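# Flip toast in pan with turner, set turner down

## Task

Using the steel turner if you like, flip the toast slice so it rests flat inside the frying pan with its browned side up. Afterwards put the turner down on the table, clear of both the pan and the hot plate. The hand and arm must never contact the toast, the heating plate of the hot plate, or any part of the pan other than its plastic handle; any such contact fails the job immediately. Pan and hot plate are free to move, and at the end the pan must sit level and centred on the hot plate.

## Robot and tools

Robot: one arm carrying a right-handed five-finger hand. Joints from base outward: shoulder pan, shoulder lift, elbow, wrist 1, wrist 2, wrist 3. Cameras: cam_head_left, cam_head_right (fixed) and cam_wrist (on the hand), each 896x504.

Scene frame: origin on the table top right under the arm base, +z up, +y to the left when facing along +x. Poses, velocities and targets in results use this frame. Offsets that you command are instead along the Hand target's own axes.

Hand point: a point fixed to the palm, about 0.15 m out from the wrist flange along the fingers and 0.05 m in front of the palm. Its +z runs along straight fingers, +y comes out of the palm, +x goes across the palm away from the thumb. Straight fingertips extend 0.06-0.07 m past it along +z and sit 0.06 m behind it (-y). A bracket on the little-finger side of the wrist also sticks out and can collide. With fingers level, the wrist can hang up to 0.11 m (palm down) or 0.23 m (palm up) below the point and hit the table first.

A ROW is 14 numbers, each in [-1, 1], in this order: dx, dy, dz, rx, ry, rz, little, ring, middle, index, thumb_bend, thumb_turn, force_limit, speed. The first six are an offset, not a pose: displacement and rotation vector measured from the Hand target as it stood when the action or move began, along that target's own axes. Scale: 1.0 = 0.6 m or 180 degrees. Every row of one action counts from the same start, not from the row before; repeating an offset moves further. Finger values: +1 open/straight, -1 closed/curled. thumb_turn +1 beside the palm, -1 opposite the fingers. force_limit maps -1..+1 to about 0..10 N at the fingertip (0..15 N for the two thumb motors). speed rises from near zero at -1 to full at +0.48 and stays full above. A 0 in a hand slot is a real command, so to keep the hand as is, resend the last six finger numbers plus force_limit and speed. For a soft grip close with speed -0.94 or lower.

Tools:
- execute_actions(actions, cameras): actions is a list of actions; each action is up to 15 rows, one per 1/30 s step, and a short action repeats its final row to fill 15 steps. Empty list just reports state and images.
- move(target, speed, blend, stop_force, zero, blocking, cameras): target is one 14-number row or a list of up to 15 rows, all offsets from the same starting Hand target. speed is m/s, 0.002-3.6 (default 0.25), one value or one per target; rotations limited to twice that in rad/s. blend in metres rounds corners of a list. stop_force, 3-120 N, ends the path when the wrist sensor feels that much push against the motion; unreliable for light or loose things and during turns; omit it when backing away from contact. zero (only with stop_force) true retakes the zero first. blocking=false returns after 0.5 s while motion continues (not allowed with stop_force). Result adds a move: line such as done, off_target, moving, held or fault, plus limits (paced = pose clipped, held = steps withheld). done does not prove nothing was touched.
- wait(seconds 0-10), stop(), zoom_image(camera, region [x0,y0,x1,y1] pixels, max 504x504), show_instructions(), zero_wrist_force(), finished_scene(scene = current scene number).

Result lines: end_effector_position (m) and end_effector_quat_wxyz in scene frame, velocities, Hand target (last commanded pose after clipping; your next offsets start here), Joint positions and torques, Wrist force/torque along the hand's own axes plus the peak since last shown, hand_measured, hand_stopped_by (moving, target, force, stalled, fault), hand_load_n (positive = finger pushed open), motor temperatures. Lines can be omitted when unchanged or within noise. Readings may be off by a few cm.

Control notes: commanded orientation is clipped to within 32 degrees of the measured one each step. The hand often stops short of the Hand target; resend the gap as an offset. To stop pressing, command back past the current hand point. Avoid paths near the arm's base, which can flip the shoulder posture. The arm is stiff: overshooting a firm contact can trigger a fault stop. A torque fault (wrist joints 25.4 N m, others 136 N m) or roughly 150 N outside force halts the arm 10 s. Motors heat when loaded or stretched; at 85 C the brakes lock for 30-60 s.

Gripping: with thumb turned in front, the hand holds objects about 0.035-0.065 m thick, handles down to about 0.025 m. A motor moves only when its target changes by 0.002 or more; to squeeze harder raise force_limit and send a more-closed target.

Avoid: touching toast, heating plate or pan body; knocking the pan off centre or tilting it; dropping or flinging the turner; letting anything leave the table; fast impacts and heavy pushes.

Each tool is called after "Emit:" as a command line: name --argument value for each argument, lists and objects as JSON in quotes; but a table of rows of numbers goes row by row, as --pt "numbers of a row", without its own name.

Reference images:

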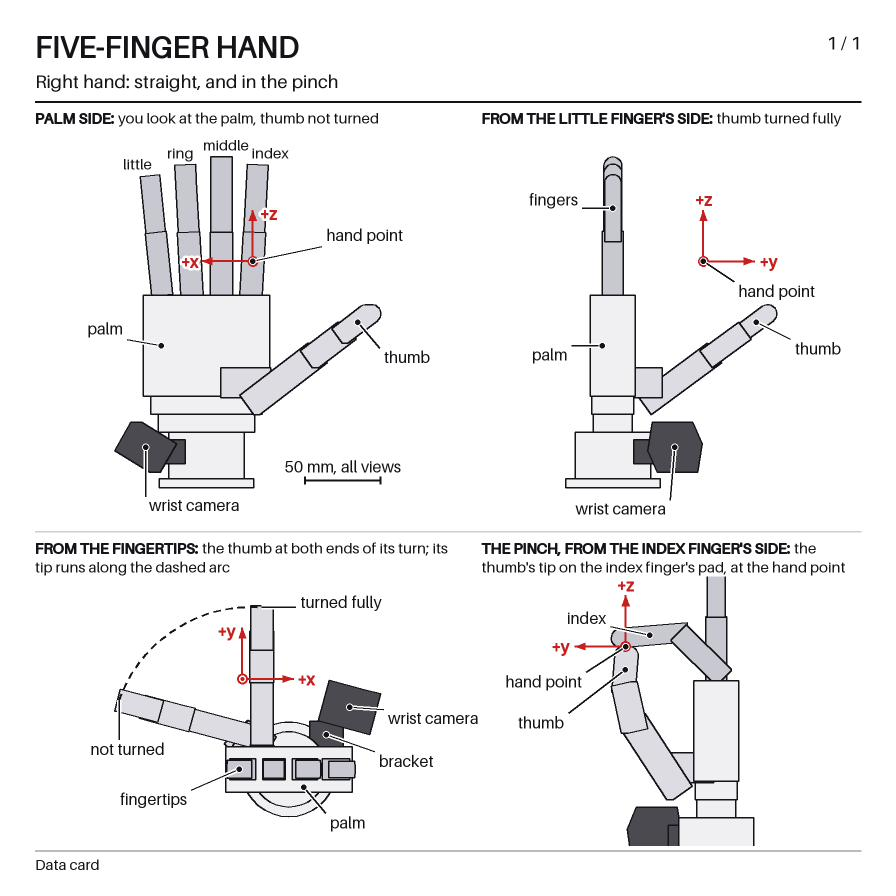

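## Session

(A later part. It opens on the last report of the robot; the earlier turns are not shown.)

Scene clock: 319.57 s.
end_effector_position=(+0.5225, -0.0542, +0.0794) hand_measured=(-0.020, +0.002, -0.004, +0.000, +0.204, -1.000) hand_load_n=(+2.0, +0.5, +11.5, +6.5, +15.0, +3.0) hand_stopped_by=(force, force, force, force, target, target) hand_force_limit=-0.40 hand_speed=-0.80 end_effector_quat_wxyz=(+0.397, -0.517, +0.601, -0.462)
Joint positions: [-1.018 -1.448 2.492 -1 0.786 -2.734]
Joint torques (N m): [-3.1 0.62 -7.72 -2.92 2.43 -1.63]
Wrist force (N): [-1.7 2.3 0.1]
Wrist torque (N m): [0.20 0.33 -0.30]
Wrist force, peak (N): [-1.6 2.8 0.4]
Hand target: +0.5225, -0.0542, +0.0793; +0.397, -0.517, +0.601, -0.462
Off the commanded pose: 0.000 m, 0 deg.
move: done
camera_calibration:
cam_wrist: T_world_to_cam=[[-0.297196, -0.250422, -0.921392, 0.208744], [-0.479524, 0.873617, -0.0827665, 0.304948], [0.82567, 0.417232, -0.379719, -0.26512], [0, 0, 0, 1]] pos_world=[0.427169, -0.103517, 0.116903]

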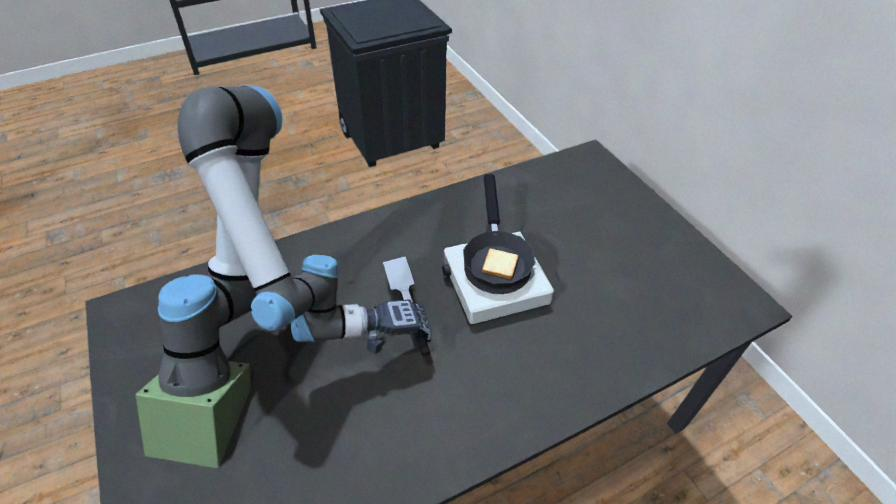

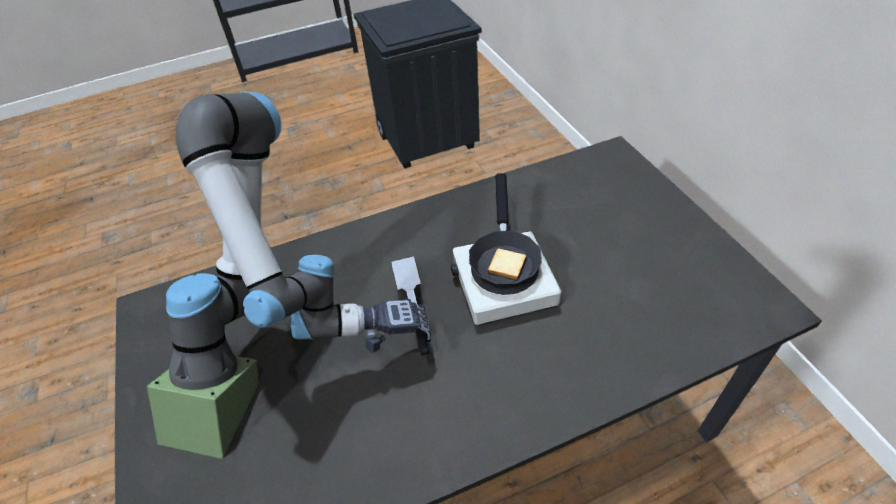

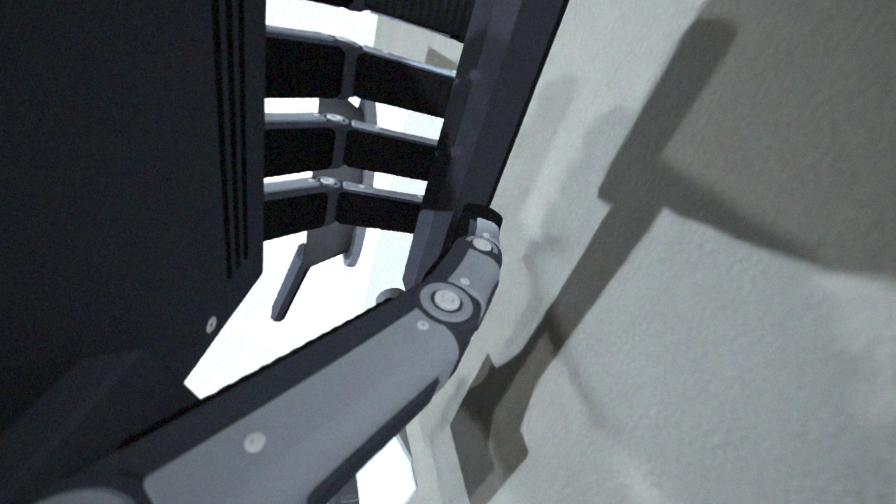

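Emit:
move --pt "0 -0.3542 -0.095 0 0 0 -0.35 -0.35 -0.4 -0.3 0.2 -1 -0.4 -0.8" --pt "0.0693 -0.3695 -0.041 -0.001 0.4368 0.1171 -0.35 -0.35 -0.4 -0.3 0.2 -1 -0.4 -0.8" --speed 0.18 --blend 0.03 --cameras '["all"]'

Scene clock: 409.63 s.
end_effector_position=(+0.5493, -0.1001, +0.2998) hand_measured=(-0.020, +0.002, -0.004, +0.000, +0.204, -1.000) hand_load_n=(+2.0, +0.5, +11.5, +6.5, +15.0, +3.0) hand_stopped_by=(force, force, force, force, target, target) hand_force_limit=-0.40 hand_speed=-0.80 end_effector_quat_wxyz=(-0.001, +0.000, +0.794, -0.608)
Joint positions: [-0.572 -1.383 1.518 0.813 2.3 -2.054]
Joint torques (N m): [-19.83 -27.9 -24.23 2.8 2.81 1.81]
Wrist force (N): [-1.3 3.0 0.4]
Wrist torque (N m): [0.23 0.21 -0.19]
Wrist force, peak (N): [-1.5 3.9 0.4]
Hand target: +0.5493, -0.1001, +0.2999; -0.001, +0.000, +0.794, -0.608
Off the commanded pose: 0.000 m, 0 deg.
move: done
camera_calibration:
cam_wrist: T_world_to_cam=[[-0.29218, 0.258464, -0.920776, 0.456375], [0.791925, 0.605165, -0.081422, -0.34964], [0.536177, -0.752975, -0.381501, -0.141962], [0, 0, 0, 1]] pos_world=[0.486349, -0.0132604, 0.337593]

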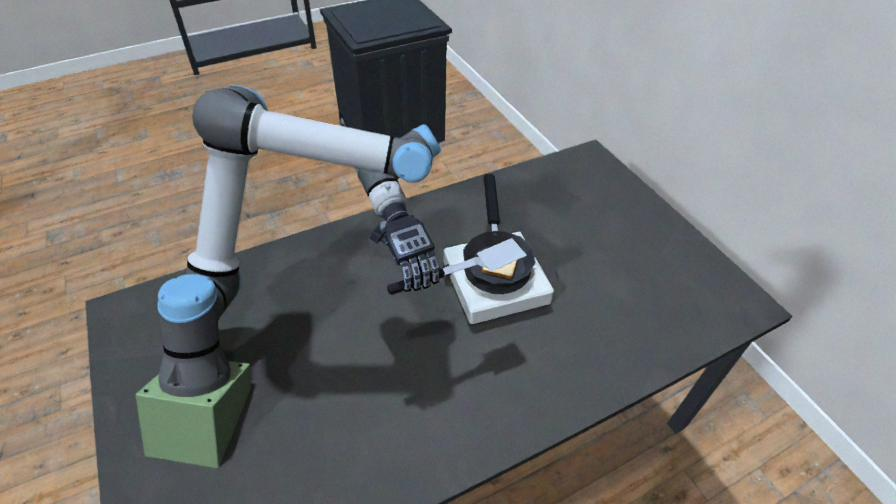

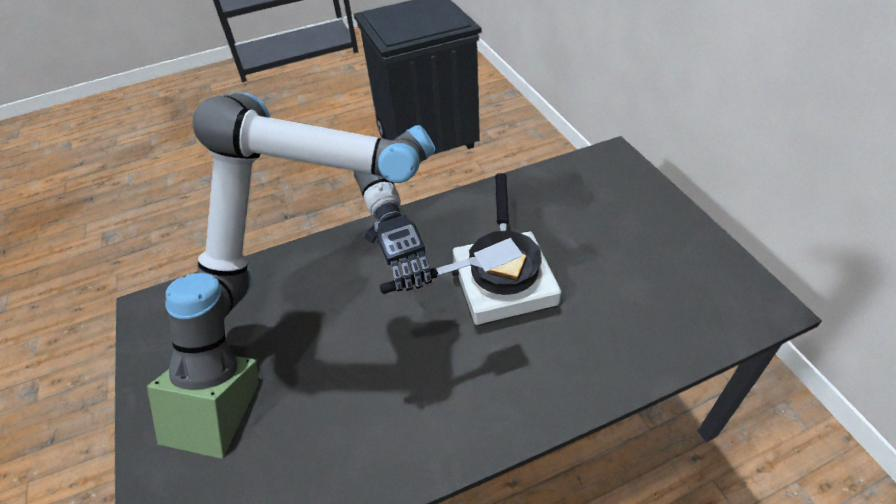

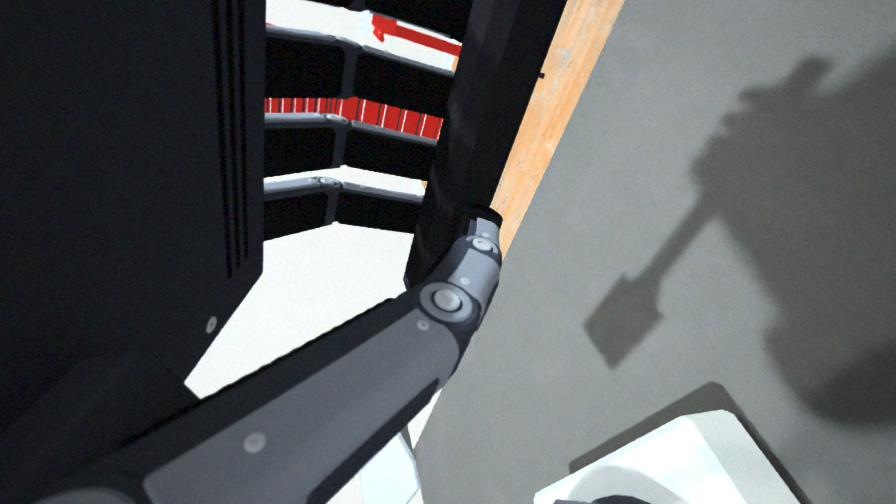

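Emit:
zoom_image --camera "cam_head_left" --region '[370, 215, 570, 325]'

Emit:
zoom_image --camera "cam_head_right" --region '[370, 215, 570, 325]'

Scaled by 2.520.

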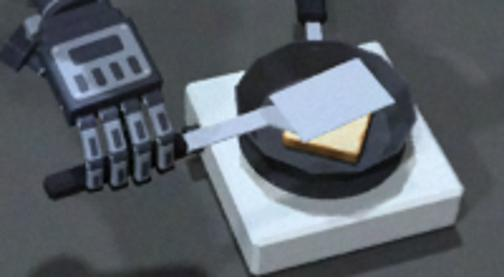

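Scaled by 2.520.

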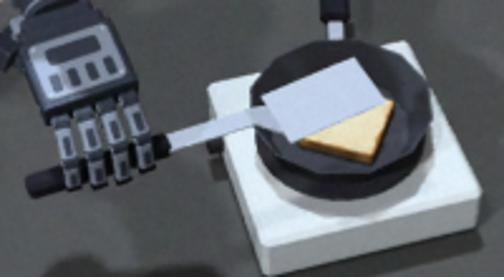

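Emit:
zoom_image --camera "cam_head_left" --region '[430, 225, 540, 295]'

Emit:
zoom_image --camera "cam_head_right" --region '[430, 225, 540, 295]'

Scaled by 4.582.

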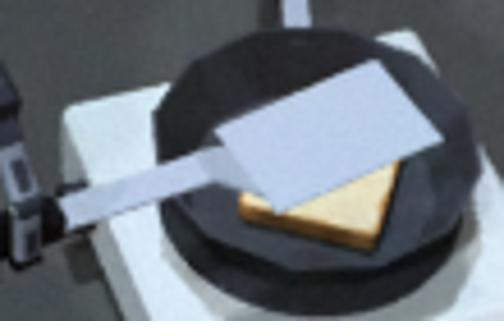

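Scaled by 4.582.

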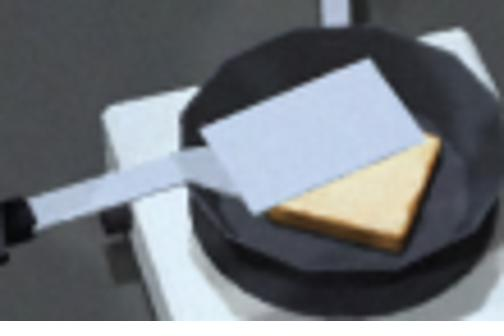

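Emit:
move --target '[-0.202, -0.026, -0.1243, 0.0726, -0.0367, -0.3492, -0.35, -0.35, -0.4, -0.3, 0.2, -1, -0.4, -0.8]' --speed 0.18 --cameras '["all"]'

Scene clock: 554.73 s.
end_effector_position=(+0.6706, -0.0322, +0.3341) hand_measured=(-0.020, +0.002, -0.004, +0.000, +0.204, -1.000) hand_load_n=(+2.0, +0.5, +11.5, +6.5, +15.0, +3.5) hand_stopped_by=(force, force, force, force, target, target) hand_force_limit=-0.40 hand_speed=-0.80 end_effector_quat_wxyz=(-0.273, -0.446, +0.605, -0.600)
Joint positions: [-0.336 -1.063 0.87 0.979 2.47 -3.152]
Joint torques (N m): [-22.56 -57.43 -23.72 -0.68 1.83 -1.6]
Wrist force (N): [-4.9 0.6 -0.2]
Wrist torque (N m): [0.06 0.42 -0.35]
Wrist force, peak (N): [-5.1 0.0 -0.2]
Hand target: +0.6706, -0.0322, +0.3342; -0.273, -0.446, +0.605, -0.600
Off the commanded pose: 0.000 m, 0 deg.
move: done
camera_calibration:
cam_wrist: T_world_to_cam=[[-0.964197, -0.164655, -0.207875, 0.704577], [0.0391048, 0.687035, -0.725572, 0.238681], [0.262287, -0.707723, -0.655998, 0.133995], [0, 0, 0, 1]] pos_world=[0.634872, 0.0468616, 0.407544]

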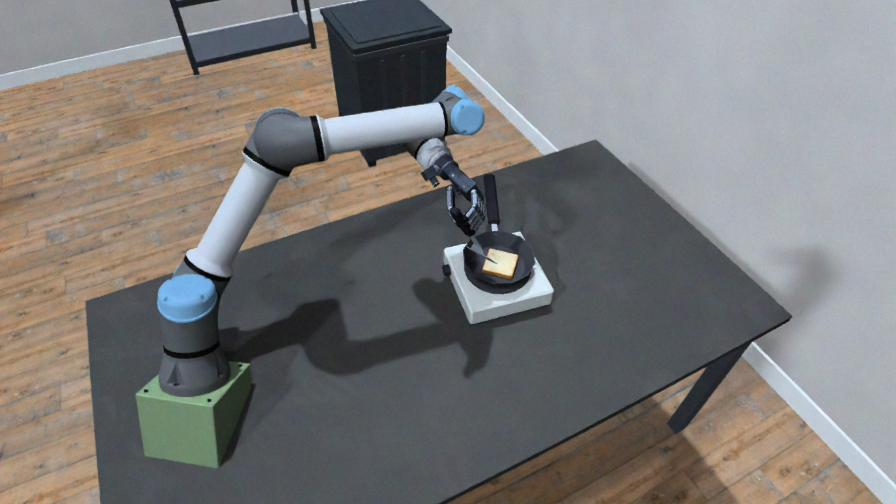

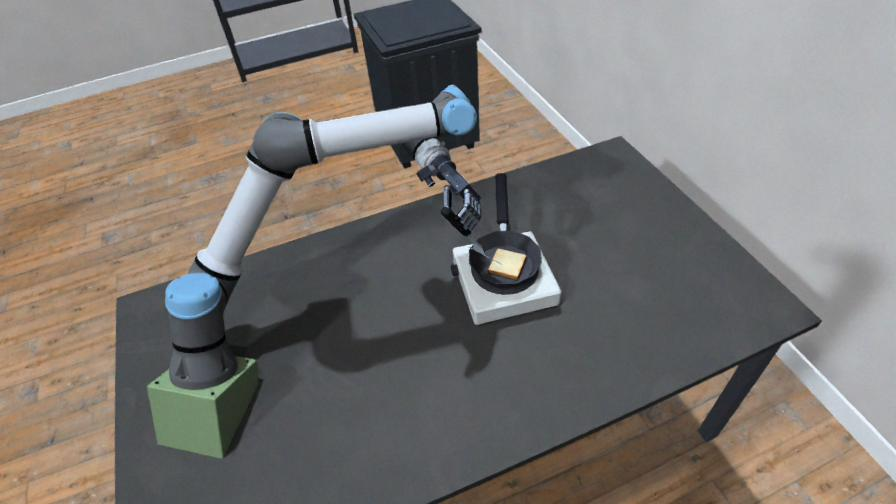

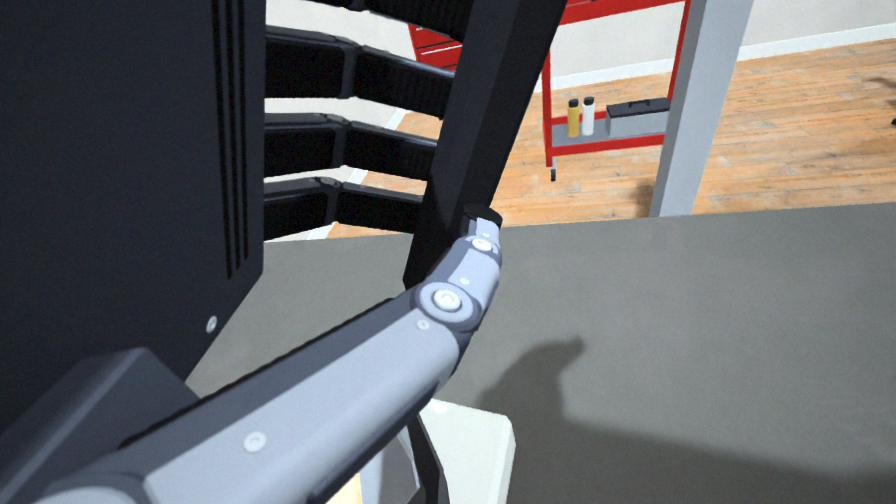

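Emit:
zoom_image --camera "cam_head_left" --region '[420, 160, 570, 330]'

Emit:
zoom_image --camera "cam_head_right" --region '[420, 160, 570, 330]'

Scaled by 2.965.

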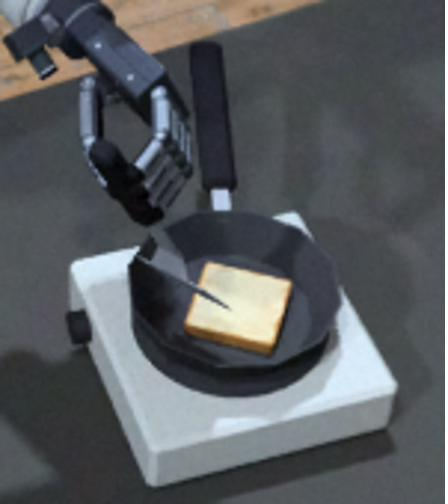

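Scaled by 2.965.

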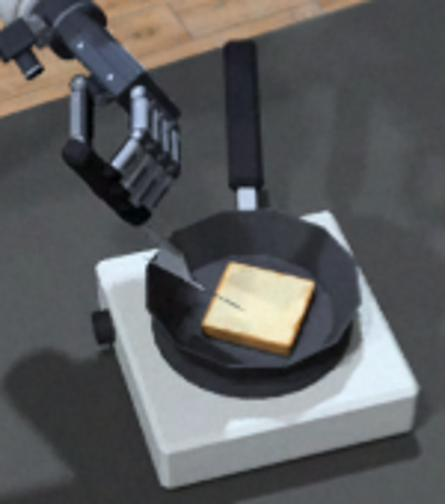

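Emit:
move --target '[-0.035, -0.0385, 0.1007, 0.1083, -0.0604, -0.0162, -0.35, -0.35, -0.4, -0.3, 0.2, -1, -0.4, -0.8]' --speed 0.15 --cameras '["all"]'

Emit:
zoom_image --camera "cam_head_left" --region '[430, 190, 570, 320]'

Emit:
zoom_image --camera "cam_head_right" --region '[430, 190, 570, 320]'

Scene clock: 588.97 s.
end_effector_position=(+0.7125, -0.0836, +0.3194) hand_measured=(-0.020, +0.002, -0.004, +0.000, +0.204, -1.000) hand_load_n=(+2.5, +0.5, +12.0, +6.5, +15.0, +3.5) hand_stopped_by=(force, force, force, force, target, target) hand_force_limit=-0.40 hand_speed=-0.80 end_effector_quat_wxyz=(+0.151, +0.556, -0.507, +0.642)
Joint positions: [-0.474 -1.285 1.268 0.353 2.088 -3.557]
Joint torques (N m): [-12.27 -23.96 -12.95 -1.24 0.09 0.46]
Wrist force (N): [-4.4 -0.6 0.4]
Wrist torque (N m): [-0.17 0.33 -0.33]
Wrist force, peak (N): [-5.1 0.9 -0.4]
Hand target: +0.7125, -0.0836, +0.3193; +0.151, +0.556, -0.507, +0.642
Off the commanded pose: 0.000 m, 0 deg.
move: done
camera_calibration:
cam_wrist: T_world_to_cam=[[-0.827579, -0.521122, -0.208674, 0.606648], [-0.226335, 0.649948, -0.725493, 0.447648], [0.513698, -0.553173, -0.655831, -0.0892214], [0, 0, 0, 1]] pos_world=[0.649201, -0.0241651, 0.392844]

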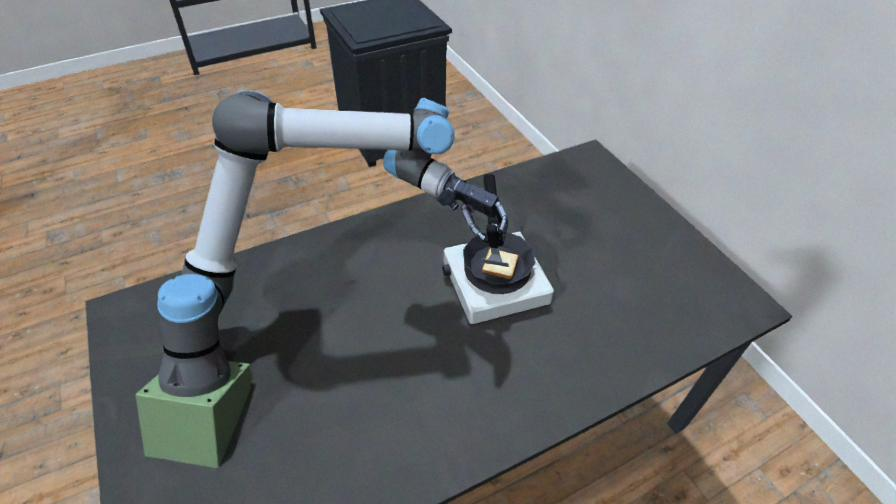

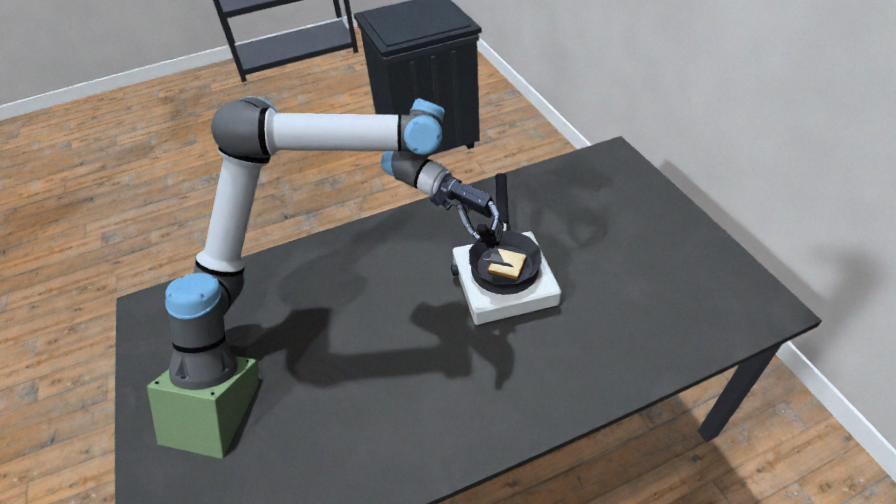

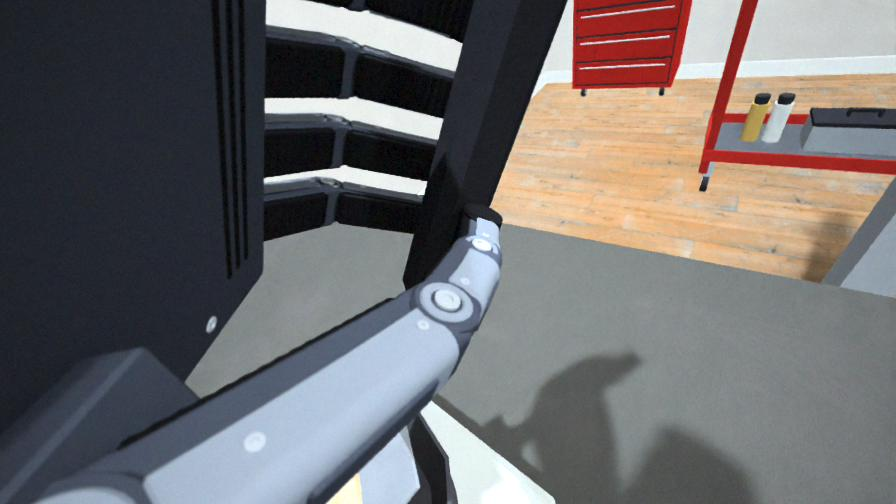

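Scaled by 3.600.

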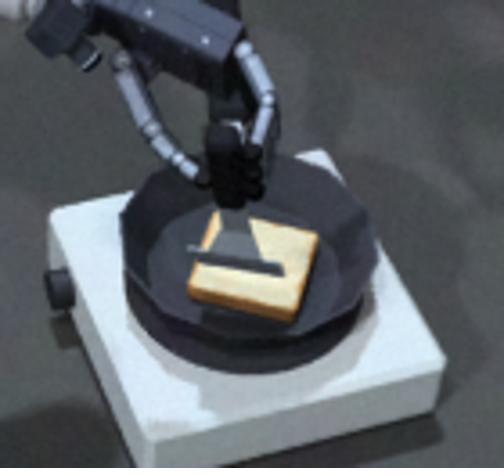

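Scaled by 3.600.

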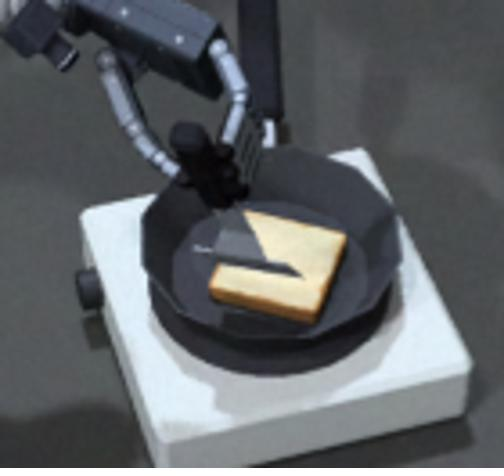

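Emit:
zoom_image --camera "cam_head_left" --region '[470, 230, 530, 290]'

Emit:
zoom_image --camera "cam_head_right" --region '[475, 230, 535, 290]'

Scaled by 8.400.

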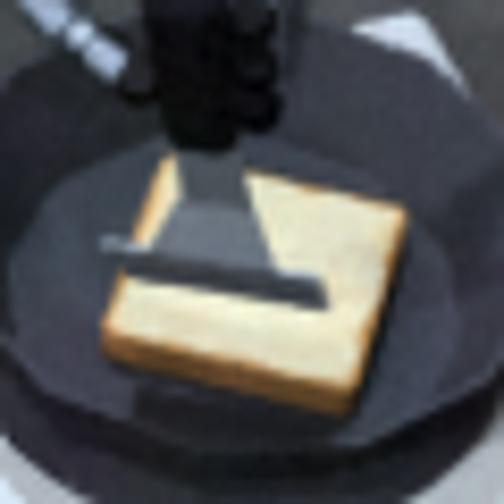

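Scaled by 8.400.

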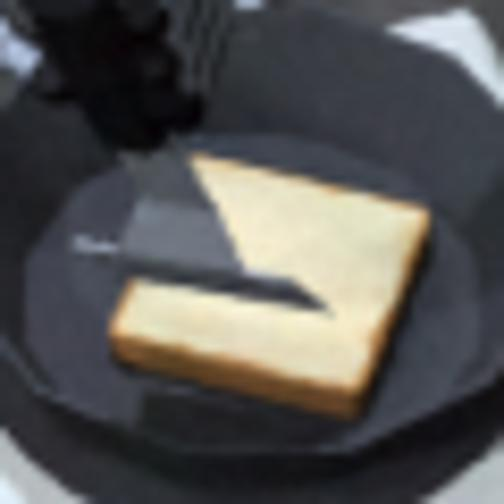

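Emit:
move --target '[-0.0722, 0.0403, 0.0108, 0, 0, 0, -0.35, -0.35, -0.4, -0.3, 0.2, -1, -0.4, -0.8]' --speed 0.04 --stop_force 4 --cameras '["all"]'

Emit:
zoom_image --camera "cam_head_left" --region '[460, 220, 550, 300]'

Emit:
zoom_image --camera "cam_head_right" --region '[460, 220, 550, 300]'

Scene clock: 623.40 s.
end_effector_position=(+0.7124, -0.0836, +0.2692) hand_measured=(-0.022, +0.002, -0.004, +0.000, +0.204, -1.000) hand_load_n=(+0.0, +2.5, +14.0, +7.0, +12.5, +0.0) hand_stopped_by=(force, force, force, force, target, target) hand_force_limit=-0.40 hand_speed=-0.80 end_effector_quat_wxyz=(+0.151, +0.556, -0.507, +0.642)
Joint positions: [-0.427 -1.248 1.332 0.261 2.132 -3.539]
Joint torques (N m): [-20.66 -48.81 -23.62 2.31 -0.13 -2.13]
Wrist force (N): [-1.9 -0.6 -0.3]
Wrist torque (N m): [0.00 0.13 -0.08]
Wrist force, peak (N): [-4.7 -0.5 0.2]
Hand target: +0.7124, -0.0836, +0.2692; +0.151, +0.556, -0.507, +0.642
Off the commanded pose: 0.000 m, 0 deg.
move: done
camera_calibration:
cam_wrist: T_world_to_cam=[[-0.827524, -0.521273, -0.208514, 0.596018], [-0.226631, 0.649946, -0.725402, 0.411439], [0.513655, -0.553032, -0.655983, -0.121945], [0, 0, 0, 1]] pos_world=[0.649102, -0.0241649, 0.342743]

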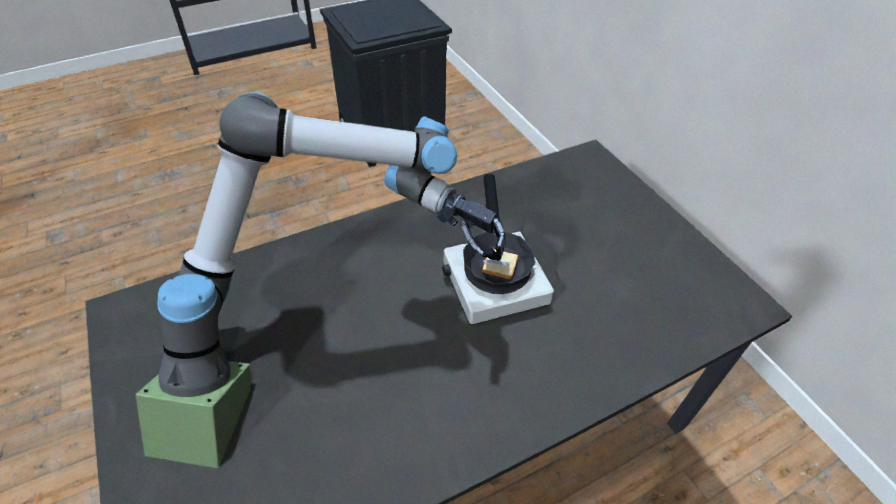

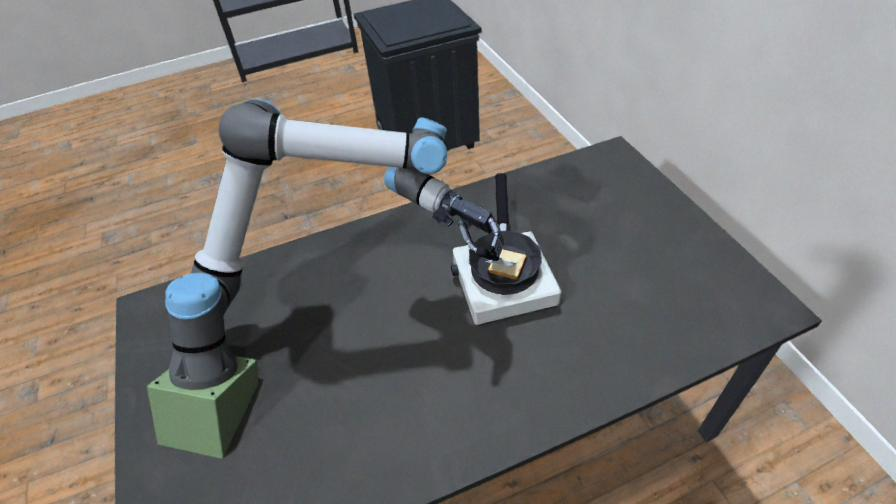

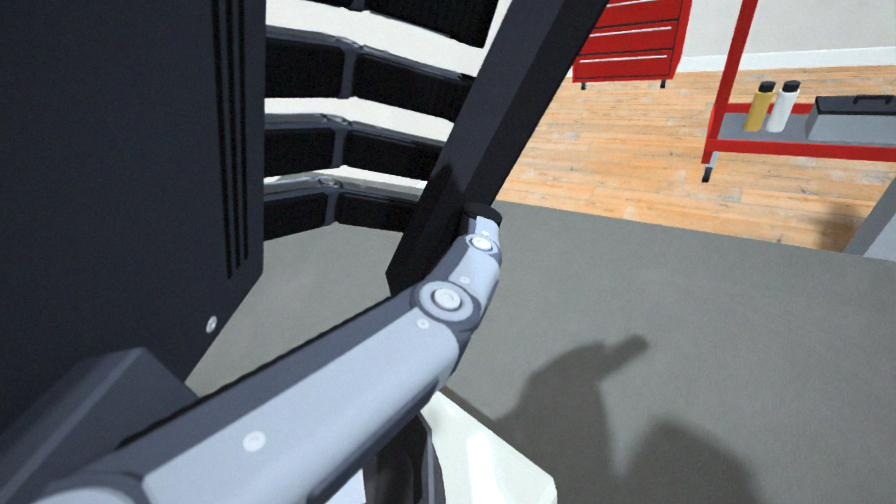

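Scaled by 5.600.

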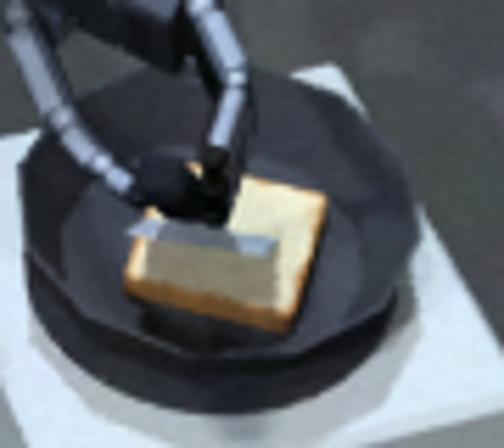

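Scaled by 5.600.

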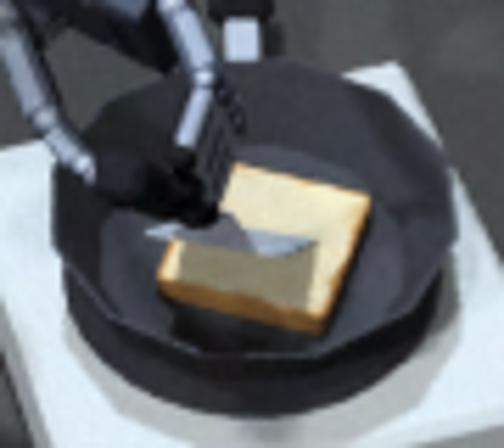

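Emit:
move --target '[0.0722, -0.0403, -0.0108, 0, 0, 0, -0.35, -0.35, -0.4, -0.3, 0.2, -1, -0.4, -0.8]' --speed 0.08 --cameras '["all"]'

Emit:
zoom_image --camera "cam_head_left" --region '[460, 220, 550, 300]'

Emit:
zoom_image --camera "cam_head_right" --region '[460, 220, 550, 300]'

Scene clock: 643.83 s.
end_effector_position=(+0.7125, -0.0836, +0.3194) hand_measured=(-0.022, +0.002, -0.004, +0.000, +0.204, -1.000) hand_load_n=(+0.0, +2.0, +13.0, +7.0, +14.0, +1.5) hand_stopped_by=(force, force, force, force, target, target) hand_force_limit=-0.40 hand_speed=-0.80 end_effector_quat_wxyz=(+0.151, +0.556, -0.507, +0.642)
Joint positions: [-0.474 -1.285 1.268 0.353 2.088 -3.557]
Joint torques (N m): [-6.06 -25.01 -13.42 -2.7 2.86 1.99]
Wrist force (N): [-4.4 -0.5 0.1]
Wrist torque (N m): [-0.13 0.35 -0.34]
Wrist force, peak (N): [-4.7 -0.5 0.2]
Hand target: +0.7125, -0.0836, +0.3193; +0.151, +0.556, -0.507, +0.642
Off the commanded pose: 0.000 m, 0 deg.
move: done
camera_calibration:
cam_wrist: T_world_to_cam=[[-0.827487, -0.521344, -0.208487, 0.606459], [-0.226617, 0.649826, -0.725514, 0.447902], [0.513722, -0.553107, -0.655867, -0.0892773], [0, 0, 0, 1]] pos_world=[0.649202, -0.0242646, 0.392844]

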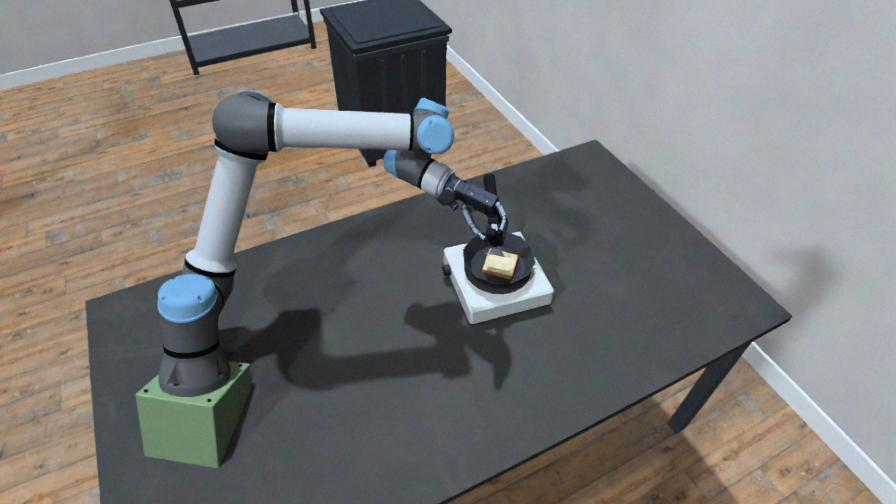

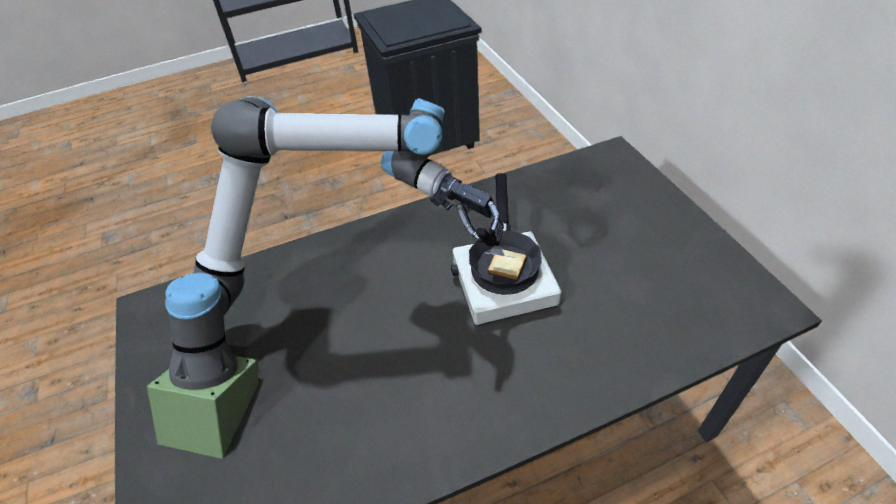

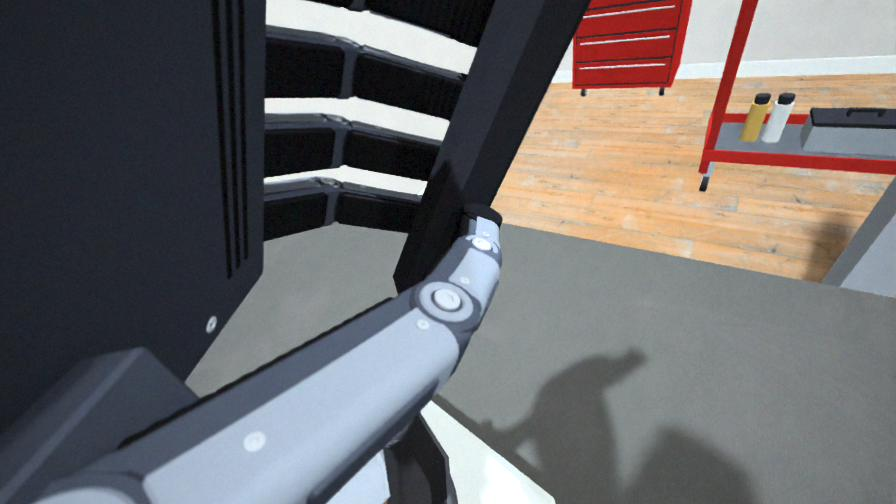

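Scaled by 5.600.

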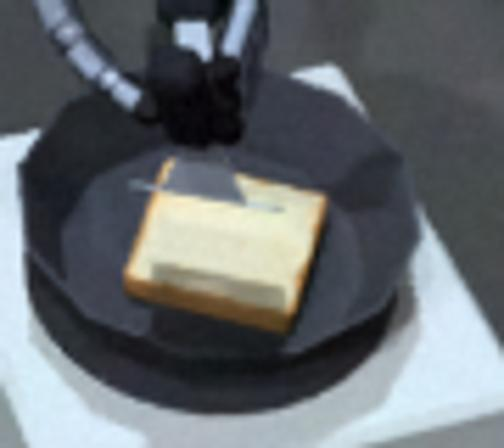

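Scaled by 5.600.

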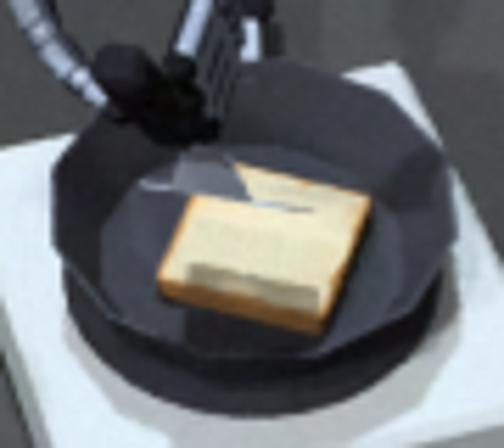

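Emit:
move --target '[0.051, 0.0007, 0.0358, -0.0139, -0.0174, -0.0277, -0.35, -0.35, -0.4, -0.3, 0.2, -1, -0.4, -0.8]' --speed 0.08 --cameras '["all"]'

Emit:
zoom_image --camera "cam_head_left" --region '[460, 200, 550, 300]'

Emit:
zoom_image --camera "cam_head_right" --region '[460, 200, 550, 300]'

Scene clock: 686.00 s.
end_effector_position=(+0.7139, -0.1128, +0.3426) hand_measured=(-0.022, +0.002, -0.004, +0.000, +0.204, -1.000) hand_load_n=(+0.0, +2.0, +13.0, +7.0, +13.5, +1.5) hand_stopped_by=(force, force, force, force, target, target) hand_force_limit=-0.40 hand_speed=-0.80 end_effector_quat_wxyz=(+0.177, +0.591, -0.500, +0.608)
Joint positions: [-0.553 -1.249 1.166 0.476 1.985 -3.643]
Joint torques (N m): [-9.37 -49.95 -13.52 -2.15 2.91 2.18]
Wrist force (N): [-4.6 -0.2 0.1]
Wrist torque (N m): [-0.05 0.37 -0.29]
Wrist force, peak (N): [-5.2 -0.6 -0.1]
Hand target: +0.7139, -0.1127, +0.3427; +0.177, +0.591, -0.500, +0.608
Off the commanded pose: 0.000 m, 0 deg.
move: done
camera_calibration:
cam_wrist: T_world_to_cam=[[-0.845934, -0.519858, -0.118924, 0.579885], [-0.305559, 0.655259, -0.690847, 0.529104], [0.437068, -0.548072, -0.713153, -0.015938], [0, 0, 0, 1]] pos_world=[0.659183, -0.0539774, 0.423126]

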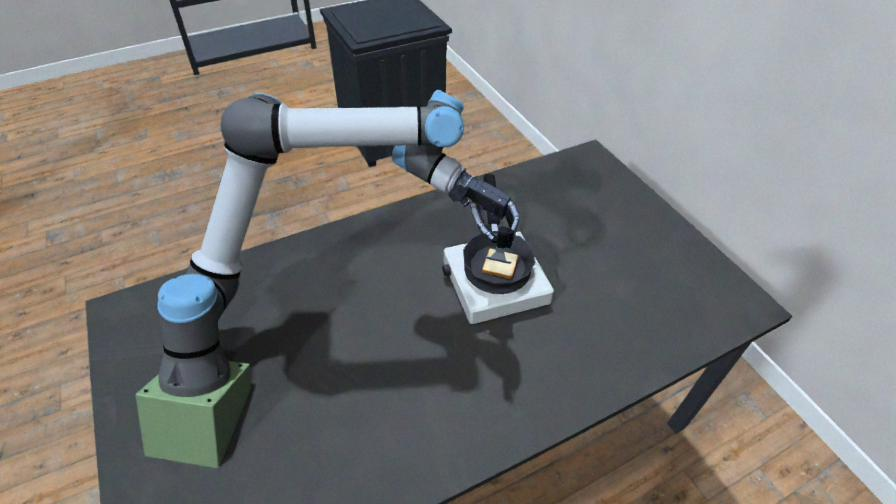

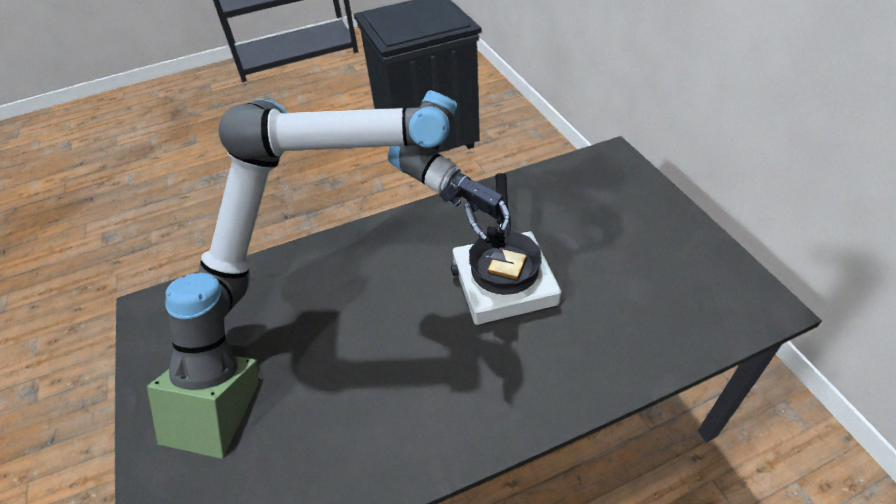

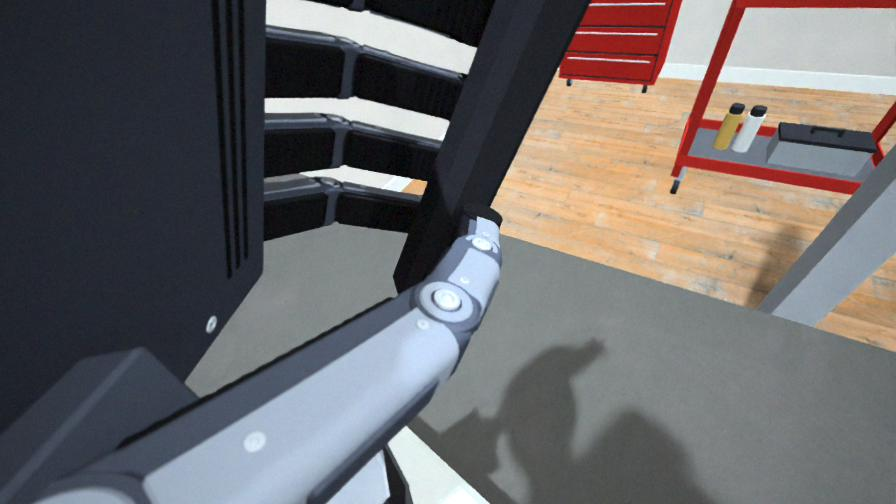

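Scaled by 5.040.

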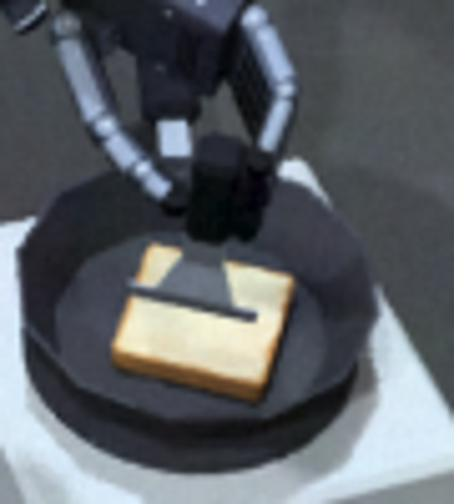

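Scaled by 5.040.

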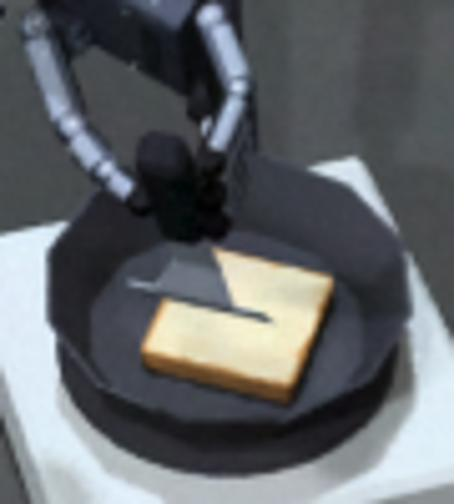

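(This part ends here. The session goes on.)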